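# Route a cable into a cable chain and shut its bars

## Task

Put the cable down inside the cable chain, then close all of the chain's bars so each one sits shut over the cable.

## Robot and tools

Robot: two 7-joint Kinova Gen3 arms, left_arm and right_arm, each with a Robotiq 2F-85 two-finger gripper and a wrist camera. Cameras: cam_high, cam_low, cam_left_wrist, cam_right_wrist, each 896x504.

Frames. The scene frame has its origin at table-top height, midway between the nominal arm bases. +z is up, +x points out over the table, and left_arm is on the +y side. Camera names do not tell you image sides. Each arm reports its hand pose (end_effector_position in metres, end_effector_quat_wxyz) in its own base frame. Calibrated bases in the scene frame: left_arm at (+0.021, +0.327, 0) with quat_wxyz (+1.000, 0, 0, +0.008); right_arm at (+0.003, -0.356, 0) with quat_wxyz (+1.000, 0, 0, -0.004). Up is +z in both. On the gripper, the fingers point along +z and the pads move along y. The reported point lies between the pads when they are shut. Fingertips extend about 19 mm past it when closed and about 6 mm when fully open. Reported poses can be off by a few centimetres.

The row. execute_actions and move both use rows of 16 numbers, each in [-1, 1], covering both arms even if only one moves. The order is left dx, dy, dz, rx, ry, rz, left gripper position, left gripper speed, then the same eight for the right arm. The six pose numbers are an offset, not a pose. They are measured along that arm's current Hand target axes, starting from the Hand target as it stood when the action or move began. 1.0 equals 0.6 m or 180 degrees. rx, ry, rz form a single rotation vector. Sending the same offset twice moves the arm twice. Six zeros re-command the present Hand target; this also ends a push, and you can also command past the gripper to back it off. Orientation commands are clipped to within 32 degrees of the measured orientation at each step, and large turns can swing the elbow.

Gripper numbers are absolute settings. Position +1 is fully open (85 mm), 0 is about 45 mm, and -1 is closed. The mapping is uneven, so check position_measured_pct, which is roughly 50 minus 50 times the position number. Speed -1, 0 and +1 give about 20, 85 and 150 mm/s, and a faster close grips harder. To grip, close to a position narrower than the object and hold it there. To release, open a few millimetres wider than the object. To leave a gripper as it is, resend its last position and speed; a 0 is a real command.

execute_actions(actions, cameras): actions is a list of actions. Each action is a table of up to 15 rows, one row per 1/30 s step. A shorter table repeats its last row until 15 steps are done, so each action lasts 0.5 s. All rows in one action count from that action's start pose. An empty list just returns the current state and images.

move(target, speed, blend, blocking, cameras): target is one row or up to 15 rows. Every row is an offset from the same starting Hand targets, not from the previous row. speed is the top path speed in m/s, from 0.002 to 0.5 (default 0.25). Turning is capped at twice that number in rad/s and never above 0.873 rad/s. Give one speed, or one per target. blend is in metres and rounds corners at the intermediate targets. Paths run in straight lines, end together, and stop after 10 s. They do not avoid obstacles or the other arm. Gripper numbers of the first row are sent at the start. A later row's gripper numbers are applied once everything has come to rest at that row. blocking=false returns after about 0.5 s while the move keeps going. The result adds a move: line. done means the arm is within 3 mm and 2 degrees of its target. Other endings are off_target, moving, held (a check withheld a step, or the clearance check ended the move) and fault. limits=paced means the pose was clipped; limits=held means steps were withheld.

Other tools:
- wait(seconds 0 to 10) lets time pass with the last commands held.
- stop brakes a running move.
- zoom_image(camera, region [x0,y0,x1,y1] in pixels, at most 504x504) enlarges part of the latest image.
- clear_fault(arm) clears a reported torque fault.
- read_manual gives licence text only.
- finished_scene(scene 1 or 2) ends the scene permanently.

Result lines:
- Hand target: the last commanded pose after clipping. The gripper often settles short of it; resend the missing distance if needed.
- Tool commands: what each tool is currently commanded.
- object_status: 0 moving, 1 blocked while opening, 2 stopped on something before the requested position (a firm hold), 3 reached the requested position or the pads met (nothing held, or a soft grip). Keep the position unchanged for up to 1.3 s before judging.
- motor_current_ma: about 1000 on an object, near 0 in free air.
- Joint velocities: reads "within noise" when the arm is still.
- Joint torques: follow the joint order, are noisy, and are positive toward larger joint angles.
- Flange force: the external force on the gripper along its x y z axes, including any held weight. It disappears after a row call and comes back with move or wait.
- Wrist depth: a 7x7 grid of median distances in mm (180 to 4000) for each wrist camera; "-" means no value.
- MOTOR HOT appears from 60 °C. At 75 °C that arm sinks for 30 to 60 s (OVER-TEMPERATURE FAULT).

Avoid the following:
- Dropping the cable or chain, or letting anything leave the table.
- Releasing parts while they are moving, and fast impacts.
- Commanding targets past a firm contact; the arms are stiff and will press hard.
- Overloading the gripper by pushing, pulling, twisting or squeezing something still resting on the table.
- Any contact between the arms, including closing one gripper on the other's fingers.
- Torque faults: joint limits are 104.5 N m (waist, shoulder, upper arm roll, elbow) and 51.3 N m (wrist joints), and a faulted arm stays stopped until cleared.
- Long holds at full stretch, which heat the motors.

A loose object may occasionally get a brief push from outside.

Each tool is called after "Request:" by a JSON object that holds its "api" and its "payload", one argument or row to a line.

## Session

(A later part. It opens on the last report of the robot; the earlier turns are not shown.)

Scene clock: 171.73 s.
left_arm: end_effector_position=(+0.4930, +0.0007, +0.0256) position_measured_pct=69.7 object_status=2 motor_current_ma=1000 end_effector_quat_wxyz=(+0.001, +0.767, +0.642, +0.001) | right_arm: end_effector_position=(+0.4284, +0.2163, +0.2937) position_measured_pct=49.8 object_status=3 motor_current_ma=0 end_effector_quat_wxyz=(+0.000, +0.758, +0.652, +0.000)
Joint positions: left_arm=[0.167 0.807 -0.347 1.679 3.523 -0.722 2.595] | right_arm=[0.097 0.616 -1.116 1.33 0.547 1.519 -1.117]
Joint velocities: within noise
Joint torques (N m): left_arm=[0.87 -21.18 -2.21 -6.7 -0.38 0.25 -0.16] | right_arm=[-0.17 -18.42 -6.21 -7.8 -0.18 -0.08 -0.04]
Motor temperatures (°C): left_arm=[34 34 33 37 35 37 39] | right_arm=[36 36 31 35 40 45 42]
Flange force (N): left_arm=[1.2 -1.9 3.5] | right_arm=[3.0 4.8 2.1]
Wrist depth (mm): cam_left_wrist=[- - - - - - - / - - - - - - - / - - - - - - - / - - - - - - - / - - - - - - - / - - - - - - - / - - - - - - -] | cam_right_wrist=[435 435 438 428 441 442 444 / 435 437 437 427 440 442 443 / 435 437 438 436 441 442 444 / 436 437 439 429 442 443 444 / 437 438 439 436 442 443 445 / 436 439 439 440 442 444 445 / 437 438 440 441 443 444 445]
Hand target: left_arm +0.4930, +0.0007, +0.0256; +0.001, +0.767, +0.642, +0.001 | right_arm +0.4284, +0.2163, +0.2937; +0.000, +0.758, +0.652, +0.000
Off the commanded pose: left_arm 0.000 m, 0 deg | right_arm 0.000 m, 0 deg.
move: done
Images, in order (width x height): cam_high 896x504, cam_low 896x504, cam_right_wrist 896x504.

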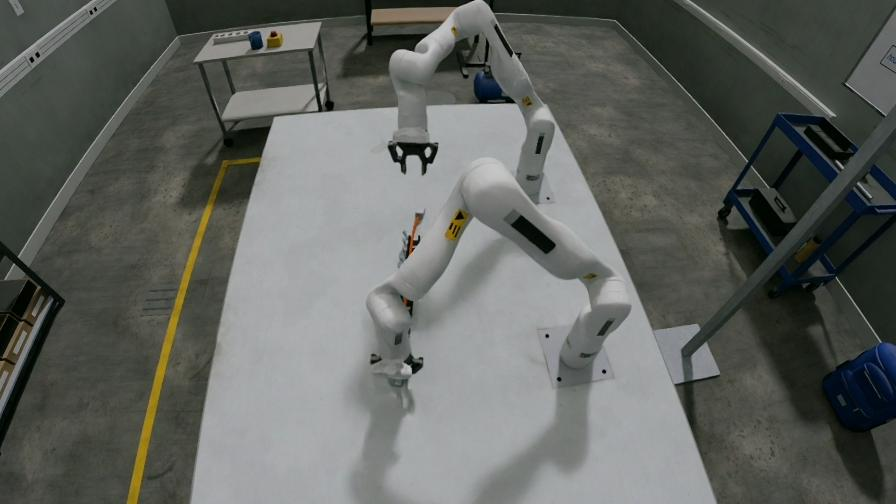

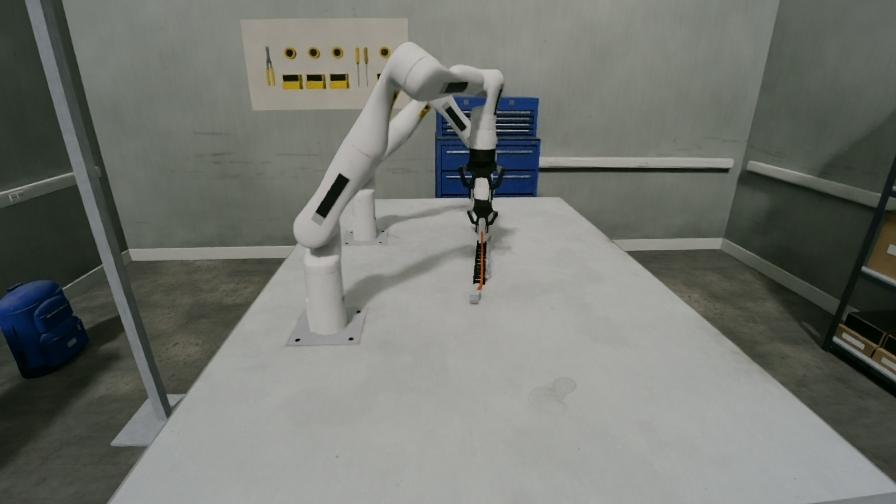

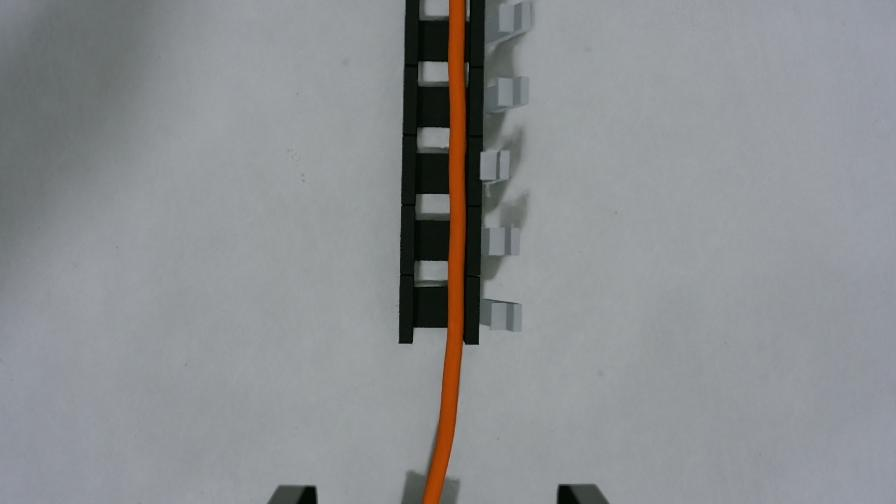

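Request:
{"api": "move", "payload": {
  "target": [
    [0,0,0,0,0,0,-0.6,-1,0.0528,0.1,0.3,0,0,0,-1,0],
    [0,0,0,0,0,0,-0.6,-1,0.0528,0.1,0.3928,0,0,0,-1,0],
    [0,0,0,0,0,0,-0.6,-1,0.0528,0,0.3928,0,0,0,-1,0]
  ],
  "speed": [0.2,0.08,0.06],
  "cameras": ["cam_low","cam_right_wrist"]
}}

Request:
{"api": "zoom_image", "payload": {
  "camera": "cam_low",
  "region": [450, 230, 510, 310]
}}

Scene clock: 182.50 s.
left_arm: end_effector_position=(+0.4930, +0.0007, +0.0256) position_measured_pct=69.7 object_status=2 motor_current_ma=1000 end_effector_quat_wxyz=(+0.001, +0.767, +0.642, +0.001) | right_arm: end_effector_position=(+0.4330, +0.2475, +0.0581) position_measured_pct=98.7 object_status=3 motor_current_ma=1000 end_effector_quat_wxyz=(+0.000, +0.758, +0.652, +0.000)
Joint positions: left_arm=[0.167 0.807 -0.347 1.679 3.523 -0.722 2.595] | right_arm=[-0.036 0.925 -0.929 1.626 0.839 1.035 -1.381]
Joint velocities: within noise
Joint torques (N m): left_arm=[0.9 -21.08 -2.16 -6.6 -0.35 0.23 -0.17] | right_arm=[-0.27 -21.24 -7.24 -5.13 -0.19 -0.12 0.02]
Motor temperatures (°C): left_arm=[34 35 33 37 35 37 39] | right_arm=[36 36 31 35 40 45 42]
Flange force (N): left_arm=[1.3 -1.7 3.3] | right_arm=[1.7 2.9 4.8]
Wrist depth (mm): cam_left_wrist=[- - - - - - - / - - - - - - - / - - - - - - - / - - - - - - - / - - - - - - - / - - - - - - - / - - - - - - -] | cam_right_wrist=[203 204 204 201 184 207 207 / 203 204 204 201 184 207 207 / 203 204 204 201 206 207 207 / 203 204 205 201 184 207 208 / 203 204 205 202 206 207 208 / 204 204 205 202 184 207 208 / 204 204 205 202 207 207 208]
Hand target: left_arm +0.4930, +0.0007, +0.0256; +0.001, +0.767, +0.642, +0.001 | right_arm +0.4330, +0.2475, +0.0581; +0.000, +0.758, +0.652, +0.000
Off the commanded pose: left_arm 0.000 m, 0 deg | right_arm 0.000 m, 0 deg.
move: done
Images, in order (width x height): cam_low 896x504, cam_right_wrist 896x504.

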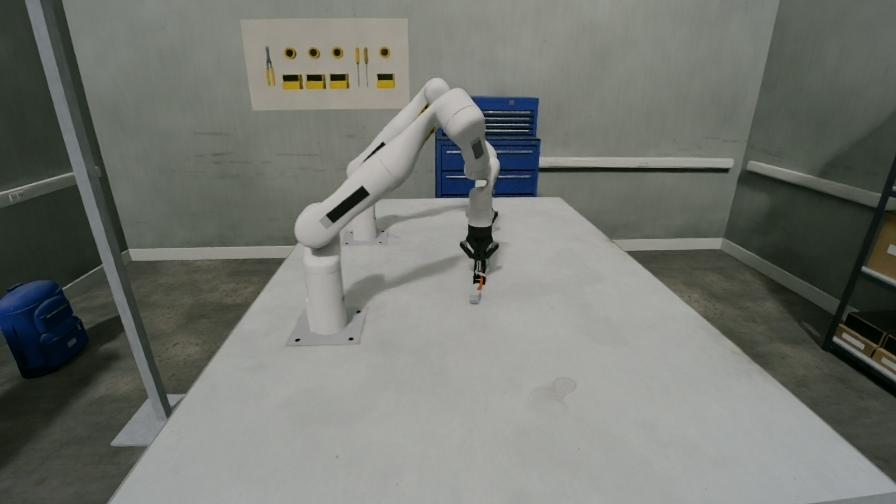

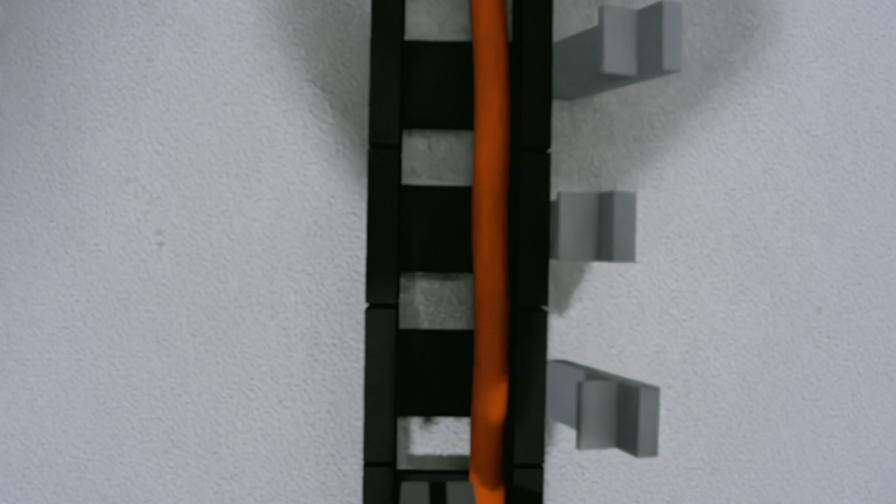

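Scaled by 6.300 from the camera's 896x504 image, which has a finer 1280x720 frame.

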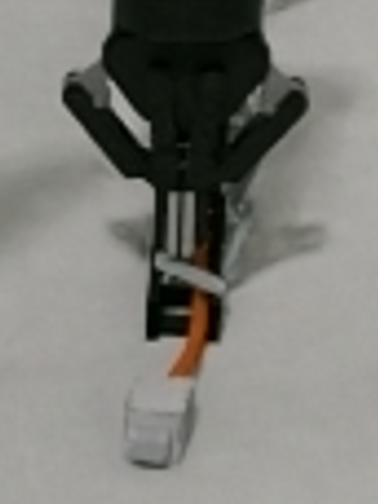

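Request:
{"api": "move", "payload": {
  "target": [0,0,0,0,0,0,-0.6,-1,0,0,0.0248,0,0,0,-1,0],
  "speed": 0.03,
  "cameras": ["cam_low"]
}}

Request:
{"api": "zoom_image", "payload": {
  "camera": "cam_low",
  "region": [450, 230, 510, 310]
}}

Scene clock: 185.77 s.
left_arm: end_effector_position=(+0.4930, +0.0007, +0.0256) position_measured_pct=69.7 object_status=2 motor_current_ma=1000 end_effector_quat_wxyz=(+0.001, +0.767, +0.642, +0.001) | right_arm: end_effector_position=(+0.4331, +0.2476, +0.0434) position_measured_pct=98.7 object_status=3 motor_current_ma=1000 end_effector_quat_wxyz=(+0.000, +0.758, +0.652, +0.000)
Joint positions: left_arm=[0.167 0.807 -0.347 1.679 3.523 -0.722 2.595] | right_arm=[-0.044 0.947 -0.912 1.635 0.861 1.008 -1.397]
Joint velocities: within noise
Joint torques (N m): left_arm=[0.83 -21.05 -2.26 -6.74 -0.39 0.23 -0.15] | right_arm=[-1.38 -1.44 -0.29 -1.7 1.54 -3.84 0.04]
Motor temperatures (°C): left_arm=[34 35 33 37 35 37 39] | right_arm=[36 36 31 35 40 45 42]
Flange force (N): left_arm=[1.1 -2.3 3.4] | right_arm=[-6.8 -4.4 -45.4]
Wrist depth (mm): cam_left_wrist=[- - - - - - - / - - - - - - - / - - - - - - - / - - - - - - - / - - - - - - - / - - - - - - - / - - - - - - -] | cam_right_wrist=[190 190 191 188 - - 194 / 190 190 191 188 193 193 194 / 190 191 191 188 193 194 194 / 190 191 191 188 - 194 194 / 190 191 192 189 193 194 194 / 190 191 192 188 - 194 195 / 191 191 192 193 - 194 195]
Hand target: left_arm +0.4930, +0.0007, +0.0256; +0.001, +0.767, +0.642, +0.001 | right_arm +0.4330, +0.2475, +0.0432; +0.000, +0.758, +0.652, +0.000
Off the commanded pose: left_arm 0.000 m, 0 deg | right_arm 0.000 m, 0 deg.
move: done
Images, in order (width x height): cam_low 896x504.

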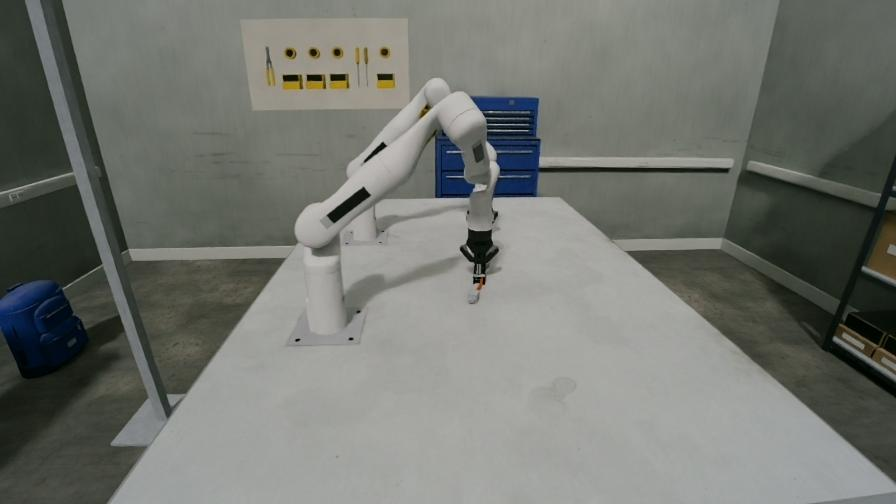

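Scaled by 6.300 from the camera's 896x504 image, which has a finer 1280x720 frame.

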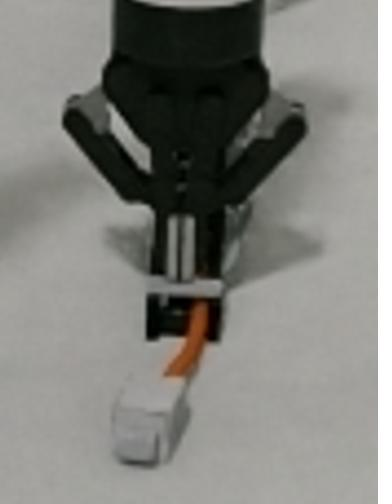

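Request:
{"api": "move", "payload": {
  "target": [
    [0,0,0,0,0,0,-0.6,-1,0,0,-0.07,0,0,0,-1,0],
    [0,0,0,0,0,0,-0.6,-1,0.0537,0.1,-0.07,0,0,0,-1,0],
    [0,0,0,0,0,0,-0.6,-1,0.0537,0.1,-0.0247,0,0,0,-1,0],
    [0,0,0,0,0,0,-0.6,-1,0.0537,0.001,-0.0247,0,0,0,-1,0],
    [0,0,0,0,0,0,-0.6,-1,0.0537,0.001,-0.0017,0,0,0,-1,0]
  ],
  "speed": [0.1,0.2,0.1,0.06,0.03],
  "cameras": ["cam_low","cam_right_wrist"]
}}

Request:
{"api": "zoom_image", "payload": {
  "camera": "cam_low",
  "region": [450, 230, 510, 310]
}}

Scene clock: 192.77 s.
left_arm: end_effector_position=(+0.4930, +0.0007, +0.0256) position_measured_pct=69.7 object_status=2 motor_current_ma=1000 end_effector_quat_wxyz=(+0.001, +0.767, +0.642, +0.001) | right_arm: end_effector_position=(+0.4385, +0.2793, +0.0443) position_measured_pct=98.7 object_status=3 motor_current_ma=1000 end_effector_quat_wxyz=(+0.000, +0.758, +0.652, +0.000)
Joint positions: left_arm=[0.167 0.807 -0.347 1.679 3.523 -0.722 2.595] | right_arm=[-0.114 0.974 -0.906 1.553 0.851 1.047 -1.405]
Joint velocities: within noise
Joint torques (N m): left_arm=[0.81 -21.1 -2.35 -6.72 -0.5 0.31 -0.22] | right_arm=[-0.85 -15.34 -5.17 -2.62 -0.27 -0.65 0]
Motor temperatures (°C): left_arm=[34 35 33 37 35 37 39] | right_arm=[36 36 31 35 40 45 42]
Flange force (N): left_arm=[0.9 -1.9 3.4] | right_arm=[0.8 3.3 -10.3]
Wrist depth (mm): cam_left_wrist=[- - - - - - - / - - - - - - - / - - - - - - - / - - - - - - - / - - - - - - - / - - - - - - - / - - - - - - -] | cam_right_wrist=[190 190 191 188 - - 194 / 190 191 191 188 193 193 194 / 190 191 191 188 193 193 194 / 190 191 192 188 - 194 194 / 190 191 192 188 193 194 194 / 191 191 192 188 - 194 195 / 190 191 192 192 193 194 195]
Hand target: left_arm +0.4930, +0.0007, +0.0256; +0.001, +0.767, +0.642, +0.001 | right_arm +0.4384, +0.2793, +0.0442; +0.000, +0.758, +0.652, +0.000
Off the commanded pose: left_arm 0.000 m, 0 deg | right_arm 0.000 m, 0 deg.
move: done
Images, in order (width x height): cam_low 896x504, cam_right_wrist 896x504.

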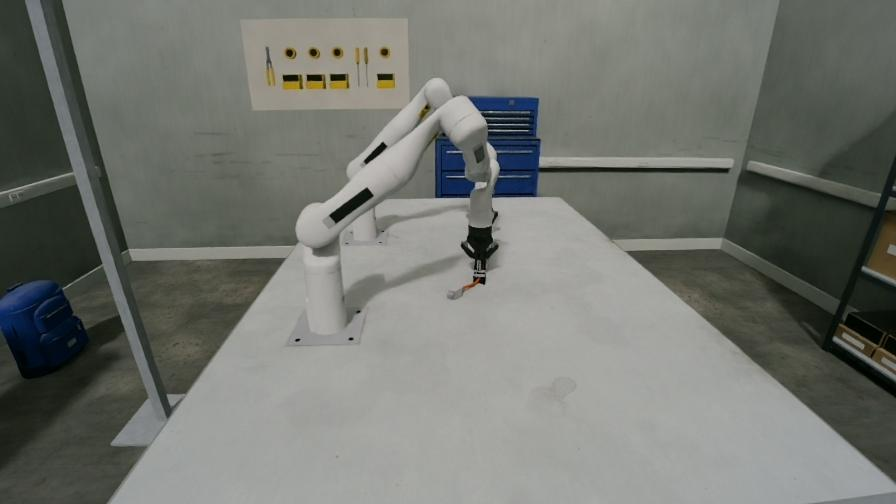

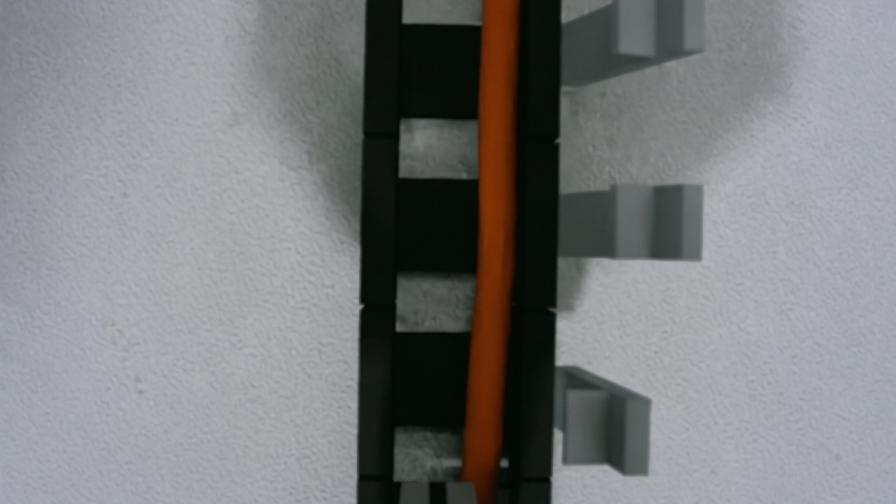

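Scaled by 6.300 from the camera's 896x504 image, which has a finer 1280x720 frame.

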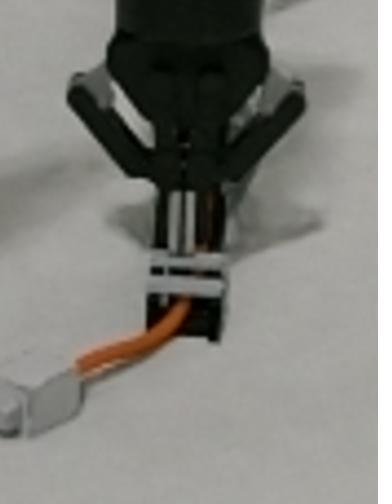

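Request:
{"api": "move", "payload": {
  "target": [
    [0,0,0,0,0,0,-0.6,-1,0,0,0.0012,0,0,0,-1,0],
    [0,0,0,0,0,0,-0.6,-1,0,0,-0.07,0,0,0,-1,0],
    [0,0,0,0,0,0,-0.6,-1,0.0545,0.1,-0.07,0,0,0,-1,0],
    [0,0,0,0,0,0,-0.6,-1,0.0545,0.1,-0.023,0,0,0,-1,0],
    [0,0,0,0,0,0,-0.6,-1,0.0545,0.001,-0.023,0,0,0,-1,0],
    [0,0,0,0,0,0,-0.6,-1,0.0545,0.001,0.0008,0,0,0,-1,0]
  ],
  "speed": [0.02,0.1,0.2,0.1,0.06,0.03],
  "cameras": ["cam_low","cam_right_wrist"]
}}

Request:
{"api": "zoom_image", "payload": {
  "camera": "cam_low",
  "region": [450, 230, 510, 310]
}}

Scene clock: 198.87 s.
left_arm: end_effector_position=(+0.4930, +0.0007, +0.0256) position_measured_pct=69.7 object_status=2 motor_current_ma=1000 end_effector_quat_wxyz=(+0.001, +0.767, +0.642, +0.001) | right_arm: end_effector_position=(+0.4440, +0.3116, +0.0439) position_measured_pct=98.7 object_status=3 motor_current_ma=1000 end_effector_quat_wxyz=(+0.000, +0.758, +0.652, +0.000)
Joint positions: left_arm=[0.167 0.807 -0.347 1.679 3.523 -0.722 2.595] | right_arm=[-0.185 1.006 -0.899 1.463 0.844 1.087 -1.409]
Joint velocities: within noise
Joint torques (N m): left_arm=[0.73 -21.19 -2.31 -6.67 -0.45 0.25 -0.15] | right_arm=[-1.1 -10.76 -3.44 -0.87 -0.28 -0.77 -0.01]
Motor temperatures (°C): left_arm=[34 35 33 37 35 37 39] | right_arm=[36 36 31 35 40 45 42]
Flange force (N): left_arm=[0.9 -1.8 3.6] | right_arm=[0.5 3.4 -20.9]
Wrist depth (mm): cam_left_wrist=[- - - - - - - / - - - - - - - / - - - - - - - / - - - - - - - / - - - - - - - / - - - - - - - / - - - - - - -] | cam_right_wrist=[190 191 191 188 - - 194 / 190 191 191 188 193 193 194 / 190 191 191 188 193 194 194 / 190 191 191 188 - 194 194 / 190 191 191 188 193 194 194 / 191 191 192 188 - 194 195 / 191 191 192 191 - 194 195]
Hand target: left_arm +0.4930, +0.0007, +0.0256; +0.001, +0.767, +0.642, +0.001 | right_arm +0.4439, +0.3115, +0.0437; +0.000, +0.758, +0.652, +0.000
Off the commanded pose: left_arm 0.000 m, 0 deg | right_arm 0.000 m, 0 deg.
move: done
Images, in order (width x height): cam_low 896x504, cam_right_wrist 896x504.

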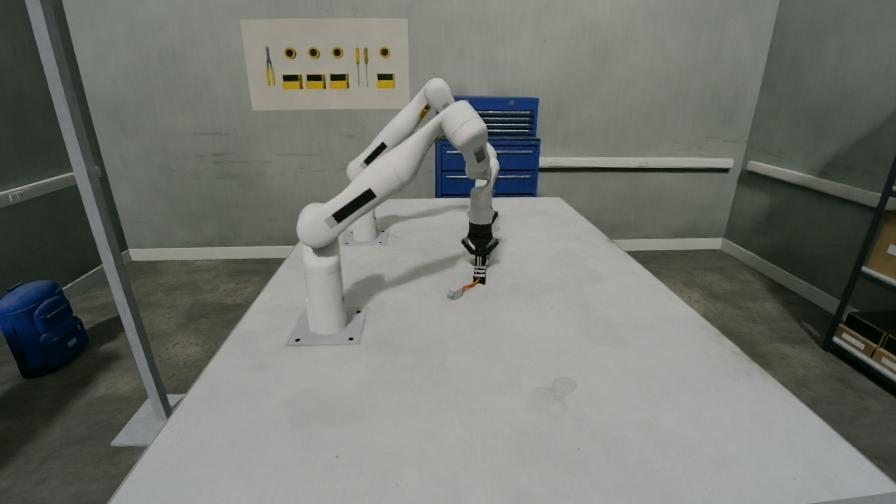

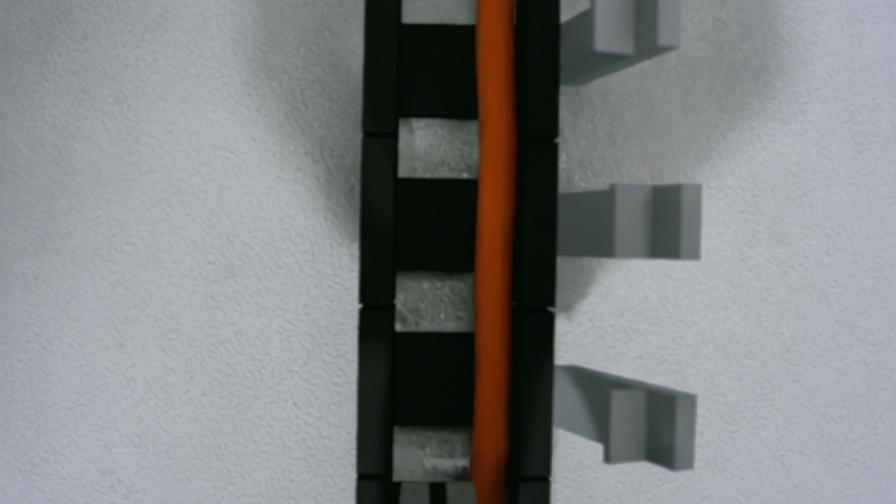

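Scaled by 6.300 from the camera's 896x504 image, which has a finer 1280x720 frame.

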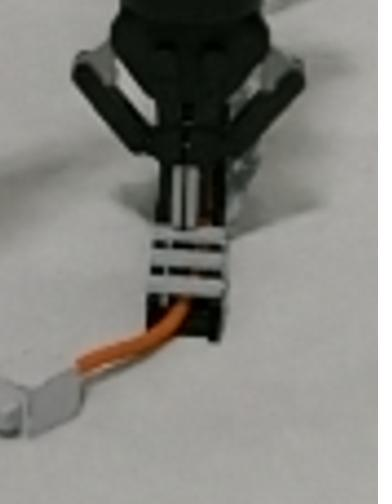

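Request:
{"api": "move", "payload": {
  "target": [
    [0,0,0,0,0,0,-0.6,-1,0,0,-0.07,0,0,0,-1,0],
    [0,0,0,0,0,0,-0.6,-1,0.0545,0.1,-0.07,0,0,0,-1,0],
    [0,0,0,0,0,0,-0.6,-1,0.0545,0.1,-0.0238,0,0,0,-1,0],
    [0,0,0,0,0,0,-0.6,-1,0.0545,0.001,-0.0238,0,0,0,-1,0],
    [0,0,0,0,0,0,-0.6,-1,0.0545,0.001,0,0,0,0,-1,0]
  ],
  "speed": [0.1,0.2,0.1,0.06,0.03],
  "cameras": ["cam_right_wrist"]
}}

Request:
{"api": "move", "payload": {
  "target": [
    [0,0,0,0,0,0,-0.6,-1,0,0,-0.07,0,0,0,-1,0],
    [0,0,0,0,0,0,-0.6,-1,0.0545,0.1,-0.07,0,0,0,-1,0],
    [0,0,0,0,0,0,-0.6,-1,0.0545,0.1,-0.0238,0,0,0,-1,0],
    [0,0,0,0,0,0,-0.6,-1,0.0545,0.001,-0.0238,0,0,0,-1,0],
    [0,0,0,0,0,0,-0.6,-1,0.0545,0.001,0,0,0,0,-1,0]
  ],
  "speed": [0.1,0.2,0.1,0.06,0.03],
  "cameras": ["cam_low","cam_right_wrist"]
}}

Request:
{"api": "zoom_image", "payload": {
  "camera": "cam_low",
  "region": [450, 230, 510, 310]
}}

Scene clock: 208.37 s.
left_arm: end_effector_position=(+0.4930, +0.0007, +0.0256) position_measured_pct=69.7 object_status=2 motor_current_ma=1000 end_effector_quat_wxyz=(+0.001, +0.767, +0.642, +0.001) | right_arm: end_effector_position=(+0.4495, +0.3438, +0.0439) position_measured_pct=98.7 object_status=3 motor_current_ma=1000 end_effector_quat_wxyz=(+0.000, +0.758, +0.652, +0.000)
Joint positions: left_arm=[0.167 0.807 -0.347 1.679 3.523 -0.722 2.595] | right_arm=[-0.255 1.04 -0.892 1.364 0.836 1.131 -1.406]
Joint velocities: within noise
Joint torques (N m): left_arm=[0.82 -21.08 -2.28 -6.65 -0.42 0.26 -0.12] | right_arm=[-1.29 -11.56 -3.66 -1.06 -0.33 -0.96 -0.02]
Motor temperatures (°C): left_arm=[34 35 33 37 35 37 39] | right_arm=[36 36 31 35 40 45 42]
Flange force (N): left_arm=[1.2 -1.9 3.4] | right_arm=[0.6 3.8 -20.5]
Wrist depth (mm): cam_left_wrist=[- - - - - - - / - - - - - - - / - - - - - - - / - - - - - - - / - - - - - - - / - - - - - - - / - - - - - - -] | cam_right_wrist=[190 191 191 188 - 194 194 / 190 191 191 188 193 193 194 / 190 191 191 188 193 193 194 / 190 191 191 188 - 194 194 / 190 191 192 188 193 194 194 / 191 191 192 188 - 194 195 / 191 191 192 191 - 194 195]
Hand target: left_arm +0.4930, +0.0007, +0.0256; +0.001, +0.767, +0.642, +0.001 | right_arm +0.4494, +0.3438, +0.0437; +0.000, +0.758, +0.652, +0.000
Off the commanded pose: left_arm 0.000 m, 0 deg | right_arm 0.000 m, 0 deg.
move: done
Images, in order (width x height): cam_right_wrist 896x504.

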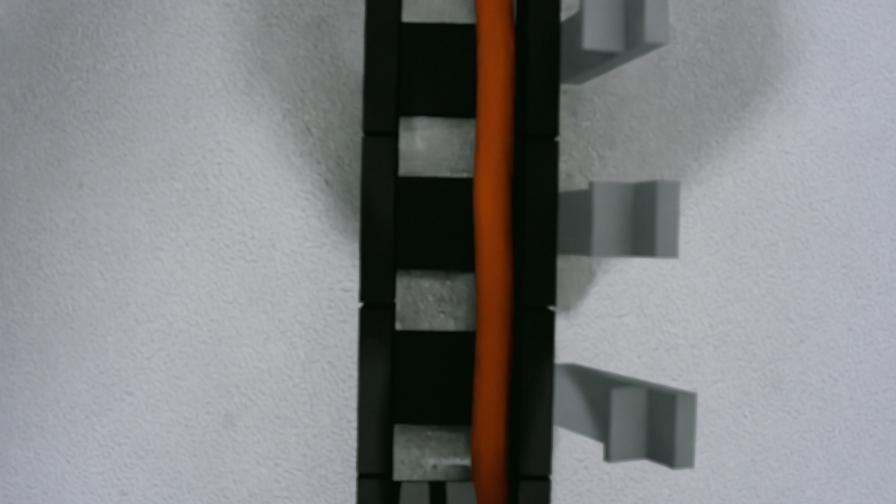

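Scene clock: 211.33 s.
left_arm: end_effector_position=(+0.4930, +0.0007, +0.0256) position_measured_pct=69.7 object_status=2 motor_current_ma=1000 end_effector_quat_wxyz=(+0.001, +0.767, +0.642, +0.001) | right_arm: end_effector_position=(+0.4550, +0.3761, +0.0439) position_measured_pct=98.7 object_status=3 motor_current_ma=1000 end_effector_quat_wxyz=(+0.000, +0.758, +0.652, +0.000)
Joint positions: left_arm=[0.167 0.807 -0.347 1.679 3.523 -0.722 2.595] | right_arm=[-0.325 1.077 -0.885 1.254 0.829 1.178 -1.396]
Joint velocities: within noise
Joint torques (N m): left_arm=[0.77 -21.15 -2.34 -6.56 -0.38 0.26 -0.13] | right_arm=[-1.41 -12.29 -3.93 -1.18 -0.44 -1.02 -0.03]
Motor temperatures (°C): left_arm=[34 35 33 37 35 37 39] | right_arm=[36 36 31 35 40 45 42]
Flange force (N): left_arm=[1.1 -1.4 3.4] | right_arm=[0.9 4.0 -20.0]
Wrist depth (mm): cam_left_wrist=[- - - - - - - / - - - - - - - / - - - - - - - / - - - - - - - / - - - - - - - / - - - - - - - / - - - - - - -] | cam_right_wrist=[190 191 191 188 - 194 194 / 190 191 191 188 193 194 194 / 190 191 192 188 193 193 194 / 190 191 191 188 - 194 194 / 190 191 192 188 193 194 194 / 190 191 192 188 - 194 195 / 190 191 192 190 - 194 195]
Hand target: left_arm +0.4930, +0.0007, +0.0256; +0.001, +0.767, +0.642, +0.001 | right_arm +0.4549, +0.3760, +0.0437; +0.000, +0.758, +0.652, +0.000
Off the commanded pose: left_arm 0.000 m, 0 deg | right_arm 0.000 m, 0 deg.
move: done
Images, in order (width x height): cam_low 896x504, cam_right_wrist 896x504.

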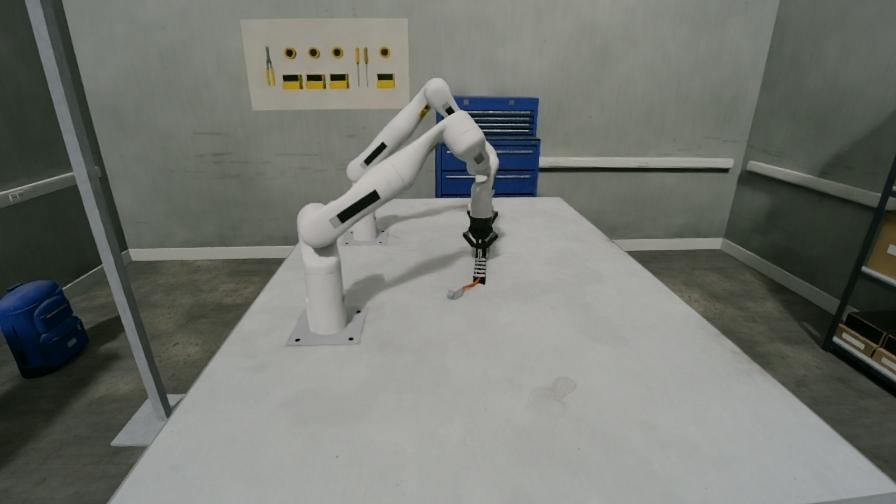

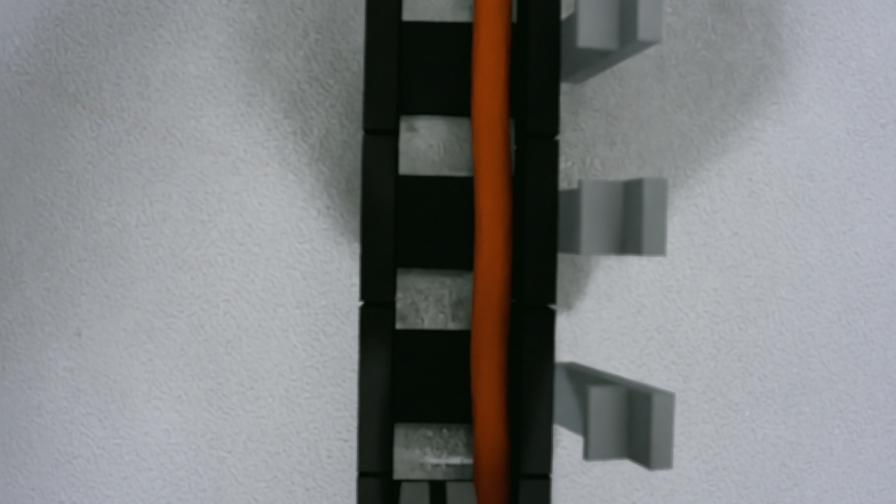

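Scaled by 6.300 from the camera's 896x504 image, which has a finer 1280x720 frame.

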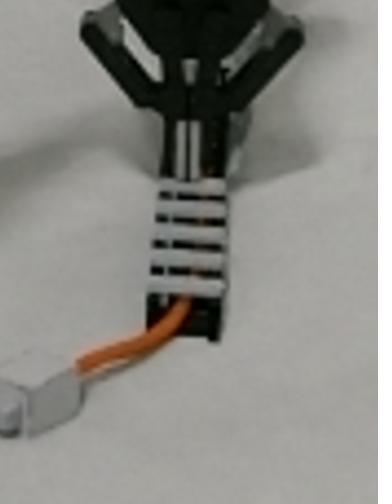

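Continue 6, 7, 8.

Request:
{"api": "move", "payload": {
  "target": [
    [0,0,0,0,0,0,-0.6,-1,0,0,-0.07,0,0,0,-1,0],
    [0,0,0,0,0,0,-0.6,-1,0.0545,0.1,-0.07,0,0,0,-1,0],
    [0,0,0,0,0,0,-0.6,-1,0.0545,0.1,-0.0238,0,0,0,-1,0],
    [0,0,0,0,0,0,-0.6,-1,0.0545,0.001,-0.0238,0,0,0,-1,0],
    [0,0,0,0,0,0,-0.6,-1,0.0545,0.001,0.0003,0,0,0,-1,0]
  ],
  "speed": [0.1,0.2,0.1,0.06,0.03],
  "cameras": ["cam_right_wrist"]
}}

Request:
{"api": "move", "payload": {
  "target": [
    [0,0,0,0,0,0,-0.6,-1,0,0,-0.07,0,0,0,-1,0],
    [0,0,0,0,0,0,-0.6,-1,0.0545,0.1,-0.07,0,0,0,-1,0],
    [0,0,0,0,0,0,-0.6,-1,0.0545,0.1,-0.0238,0,0,0,-1,0],
    [0,0,0,0,0,0,-0.6,-1,0.0545,0.001,-0.0238,0,0,0,-1,0],
    [0,0,0,0,0,0,-0.6,-1,0.0545,0.001,0,0,0,0,-1,0]
  ],
  "speed": [0.1,0.2,0.1,0.06,0.03],
  "cameras": ["cam_right_wrist"]
}}

Request:
{"api": "move", "payload": {
  "target": [
    [0,0,0,0,0,0,-0.6,-1,0,0,-0.07,0,0,0,-1,0],
    [0,0,0,0,0,0,-0.6,-1,0.0545,0.1,-0.07,0,0,0,-1,0],
    [0,0,0,0,0,0,-0.6,-1,0.0545,0.1,-0.0238,0,0,0,-1,0],
    [0,0,0,0,0,0,-0.6,-1,0.0545,0.001,-0.0238,0,0,0,-1,0],
    [0,0,0,0,0,0,-0.6,-1,0.0545,0.001,0,0,0,0,-1,0]
  ],
  "speed": [0.1,0.2,0.1,0.06,0.03],
  "cameras": ["cam_right_wrist","cam_low","cam_high"]
}}

Request:
{"api": "zoom_image", "payload": {
  "camera": "cam_low",
  "region": [450, 230, 510, 310]
}}

Scene clock: 221.63 s.
left_arm: end_effector_position=(+0.4930, +0.0007, +0.0256) position_measured_pct=69.7 object_status=2 motor_current_ma=1000 end_effector_quat_wxyz=(+0.001, +0.767, +0.642, +0.001) | right_arm: end_effector_position=(+0.4605, +0.4083, +0.0437) position_measured_pct=98.7 object_status=3 motor_current_ma=1000 end_effector_quat_wxyz=(+0.000, +0.758, +0.652, +0.000)
Joint positions: left_arm=[0.167 0.807 -0.347 1.679 3.523 -0.722 2.595] | right_arm=[-0.397 1.118 -0.877 1.132 0.823 1.23 -1.378]
Joint velocities: within noise
Joint torques (N m): left_arm=[0.77 -21.11 -2.35 -6.66 -0.38 0.24 -0.14] | right_arm=[-1.6 -11.33 -3.62 -0.47 -0.66 -0.81 0.01]
Motor temperatures (°C): left_arm=[34 35 33 37 35 37 39] | right_arm=[36 36 31 35 40 45 42]
Flange force (N): left_arm=[1.0 -1.9 3.5] | right_arm=[1.6 4.6 -22.1]
Wrist depth (mm): cam_left_wrist=[- - - - - - - / - - - - - - - / - - - - - - - / - - - - - - - / - - - - - - - / - - - - - - - / - - - - - - -] | cam_right_wrist=[190 191 191 188 - - 194 / 190 191 191 188 193 193 194 / 190 191 192 188 193 194 194 / 190 191 192 188 - 194 194 / 190 191 192 188 193 194 194 / 190 191 192 188 - 194 195 / 191 191 192 189 - 194 195]
Hand target: left_arm +0.4930, +0.0007, +0.0256; +0.001, +0.767, +0.642, +0.001 | right_arm +0.4604, +0.4083, +0.0435; +0.000, +0.758, +0.652, +0.000
Off the commanded pose: left_arm 0.000 m, 0 deg | right_arm 0.000 m, 0 deg.
move: done
Images, in order (width x height): cam_right_wrist 896x504.

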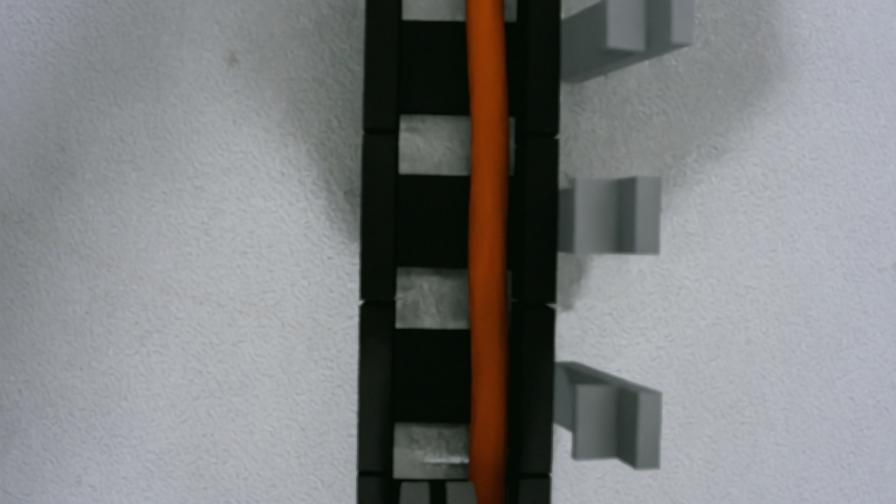

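Scene clock: 224.60 s.
left_arm: end_effector_position=(+0.4930, +0.0007, +0.0256) position_measured_pct=69.7 object_status=2 motor_current_ma=1000 end_effector_quat_wxyz=(+0.001, +0.767, +0.642, +0.001) | right_arm: end_effector_position=(+0.4660, +0.4405, +0.0437) position_measured_pct=98.7 object_status=3 motor_current_ma=1000 end_effector_quat_wxyz=(+0.000, +0.758, +0.652, +0.000)
Joint positions: left_arm=[0.167 0.807 -0.347 1.679 3.523 -0.722 2.595] | right_arm=[-0.471 1.163 -0.87 0.993 0.819 1.288 -1.352]
Joint velocities: within noise
Joint torques (N m): left_arm=[0.75 -21.12 -2.37 -6.71 -0.38 0.23 -0.15] | right_arm=[-1.12 -12.44 -3.4 -1.43 -0.15 -1.32 -0.02]
Motor temperatures (°C): left_arm=[34 35 33 37 35 37 39] | right_arm=[36 36 31 35 40 45 42]
Flange force (N): left_arm=[0.9 -2.0 3.5] | right_arm=[1.1 3.1 -22.1]
Wrist depth (mm): cam_left_wrist=[- - - - - - - / - - - - - - - / - - - - - - - / - - - - - - - / - - - - - - - / - - - - - - - / - - - - - - -] | cam_right_wrist=[190 191 191 181 - - 194 / 190 191 191 181 193 193 194 / 190 191 192 188 193 194 194 / 190 191 191 188 - 194 194 / 190 191 191 188 193 194 195 / 191 191 192 188 - 194 195 / 191 191 192 189 - 194 195]
Hand target: left_arm +0.4930, +0.0007, +0.0256; +0.001, +0.767, +0.642, +0.001 | right_arm +0.4659, +0.4405, +0.0435; +0.000, +0.758, +0.652, +0.000
Off the commanded pose: left_arm 0.000 m, 0 deg | right_arm 0.000 m, 0 deg.
move: done
Images, in order (width x height): cam_right_wrist 896x504.

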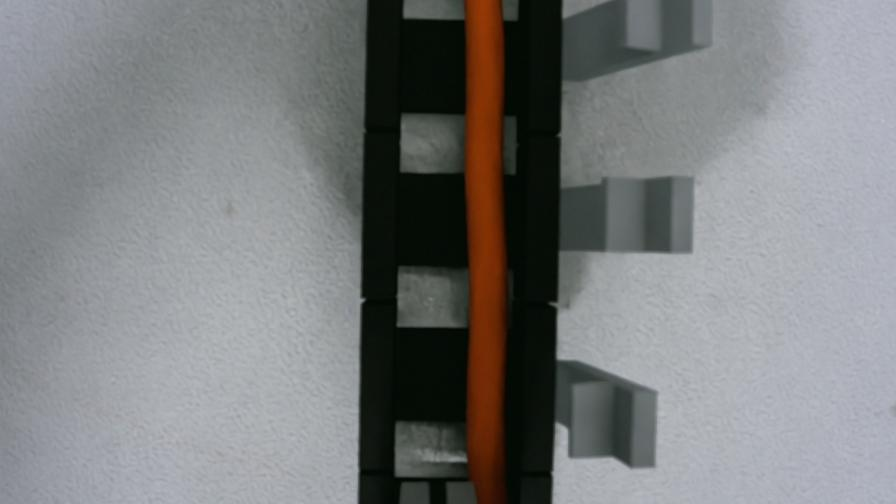

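Scene clock: 227.57 s.
left_arm: end_effector_position=(+0.4930, +0.0007, +0.0256) position_measured_pct=69.7 object_status=2 motor_current_ma=1000 end_effector_quat_wxyz=(+0.001, +0.767, +0.642, +0.001) | right_arm: end_effector_position=(+0.4715, +0.4728, +0.0437) position_measured_pct=98.7 object_status=3 motor_current_ma=1000 end_effector_quat_wxyz=(+0.000, +0.758, +0.652, +0.000)
Joint positions: left_arm=[0.167 0.807 -0.347 1.679 3.523 -0.722 2.595] | right_arm=[-0.551 1.214 -0.862 0.83 0.815 1.354 -1.313]
Joint velocities: within noise
Joint torques (N m): left_arm=[0.78 -21.09 -2.38 -6.63 -0.37 0.24 -0.13] | right_arm=[-1.13 -13.46 -3.4 -1.53 -0.25 -1.22 -0.01]
Motor temperatures (°C): left_arm=[34 35 33 37 35 37 39] | right_arm=[36 36 31 35 40 45 42]
Flange force (N): left_arm=[1.1 -1.8 3.5] | right_arm=[2.0 3.5 -21.2]
Wrist depth (mm): cam_left_wrist=[- - - - - - - / - - - - - - - / - - - - - - - / - - - - - - - / - - - - - - - / - - - - - - - / - - - - - - -] | cam_right_wrist=[190 191 191 188 193 193 194 / 190 191 191 188 193 193 194 / 190 191 191 188 193 194 194 / 190 191 191 188 - 194 194 / 190 191 192 188 193 194 194 / 191 191 192 188 - 194 195 / 191 191 192 189 - 194 195]
Hand target: left_arm +0.4930, +0.0007, +0.0256; +0.001, +0.767, +0.642, +0.001 | right_arm +0.4714, +0.4727, +0.0435; +0.000, +0.758, +0.652, +0.000
Off the commanded pose: left_arm 0.000 m, 0 deg | right_arm 0.000 m, 0 deg.
move: done
Images, in order (width x height): cam_high 896x504, cam_low 896x504, cam_right_wrist 896x504.

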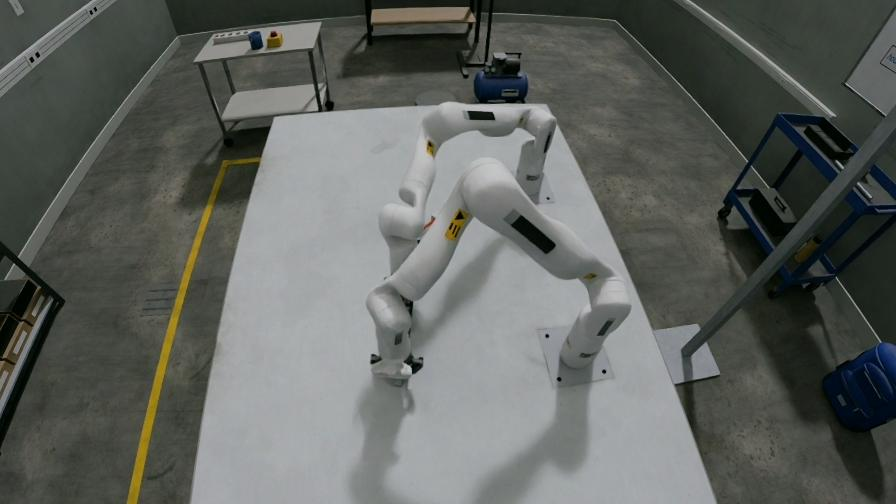

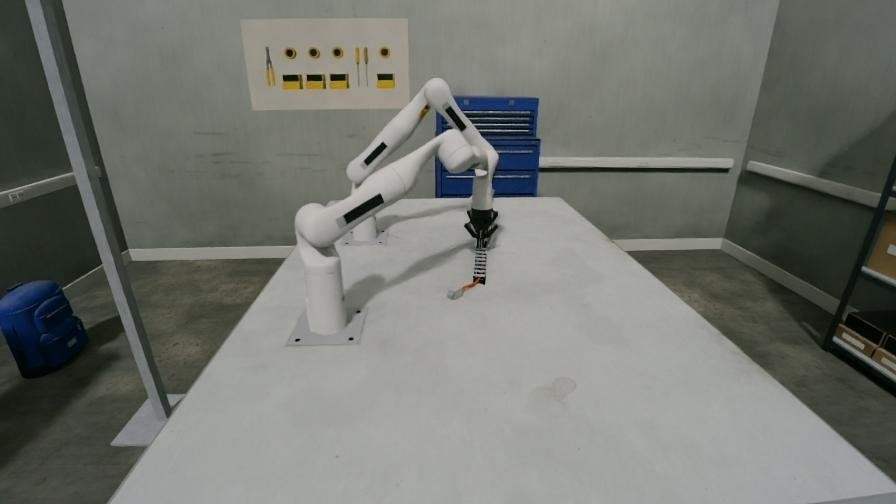

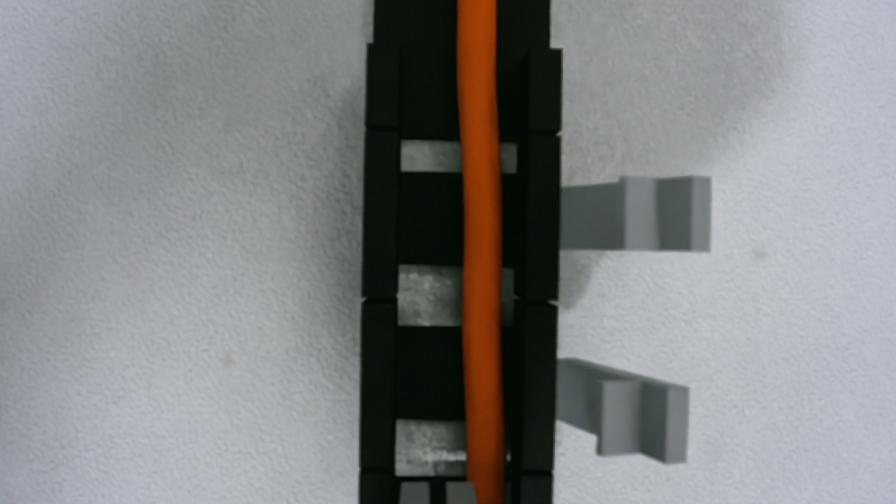

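Scaled by 6.300 from the camera's 896x504 image, which has a finer 1280x720 frame.

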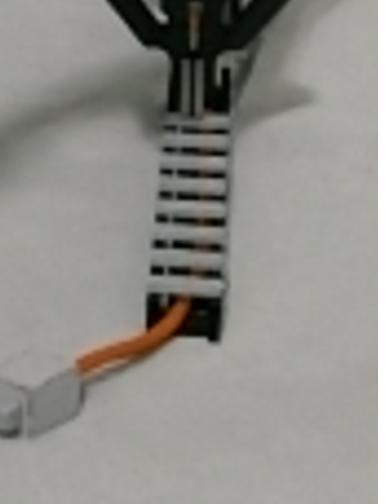

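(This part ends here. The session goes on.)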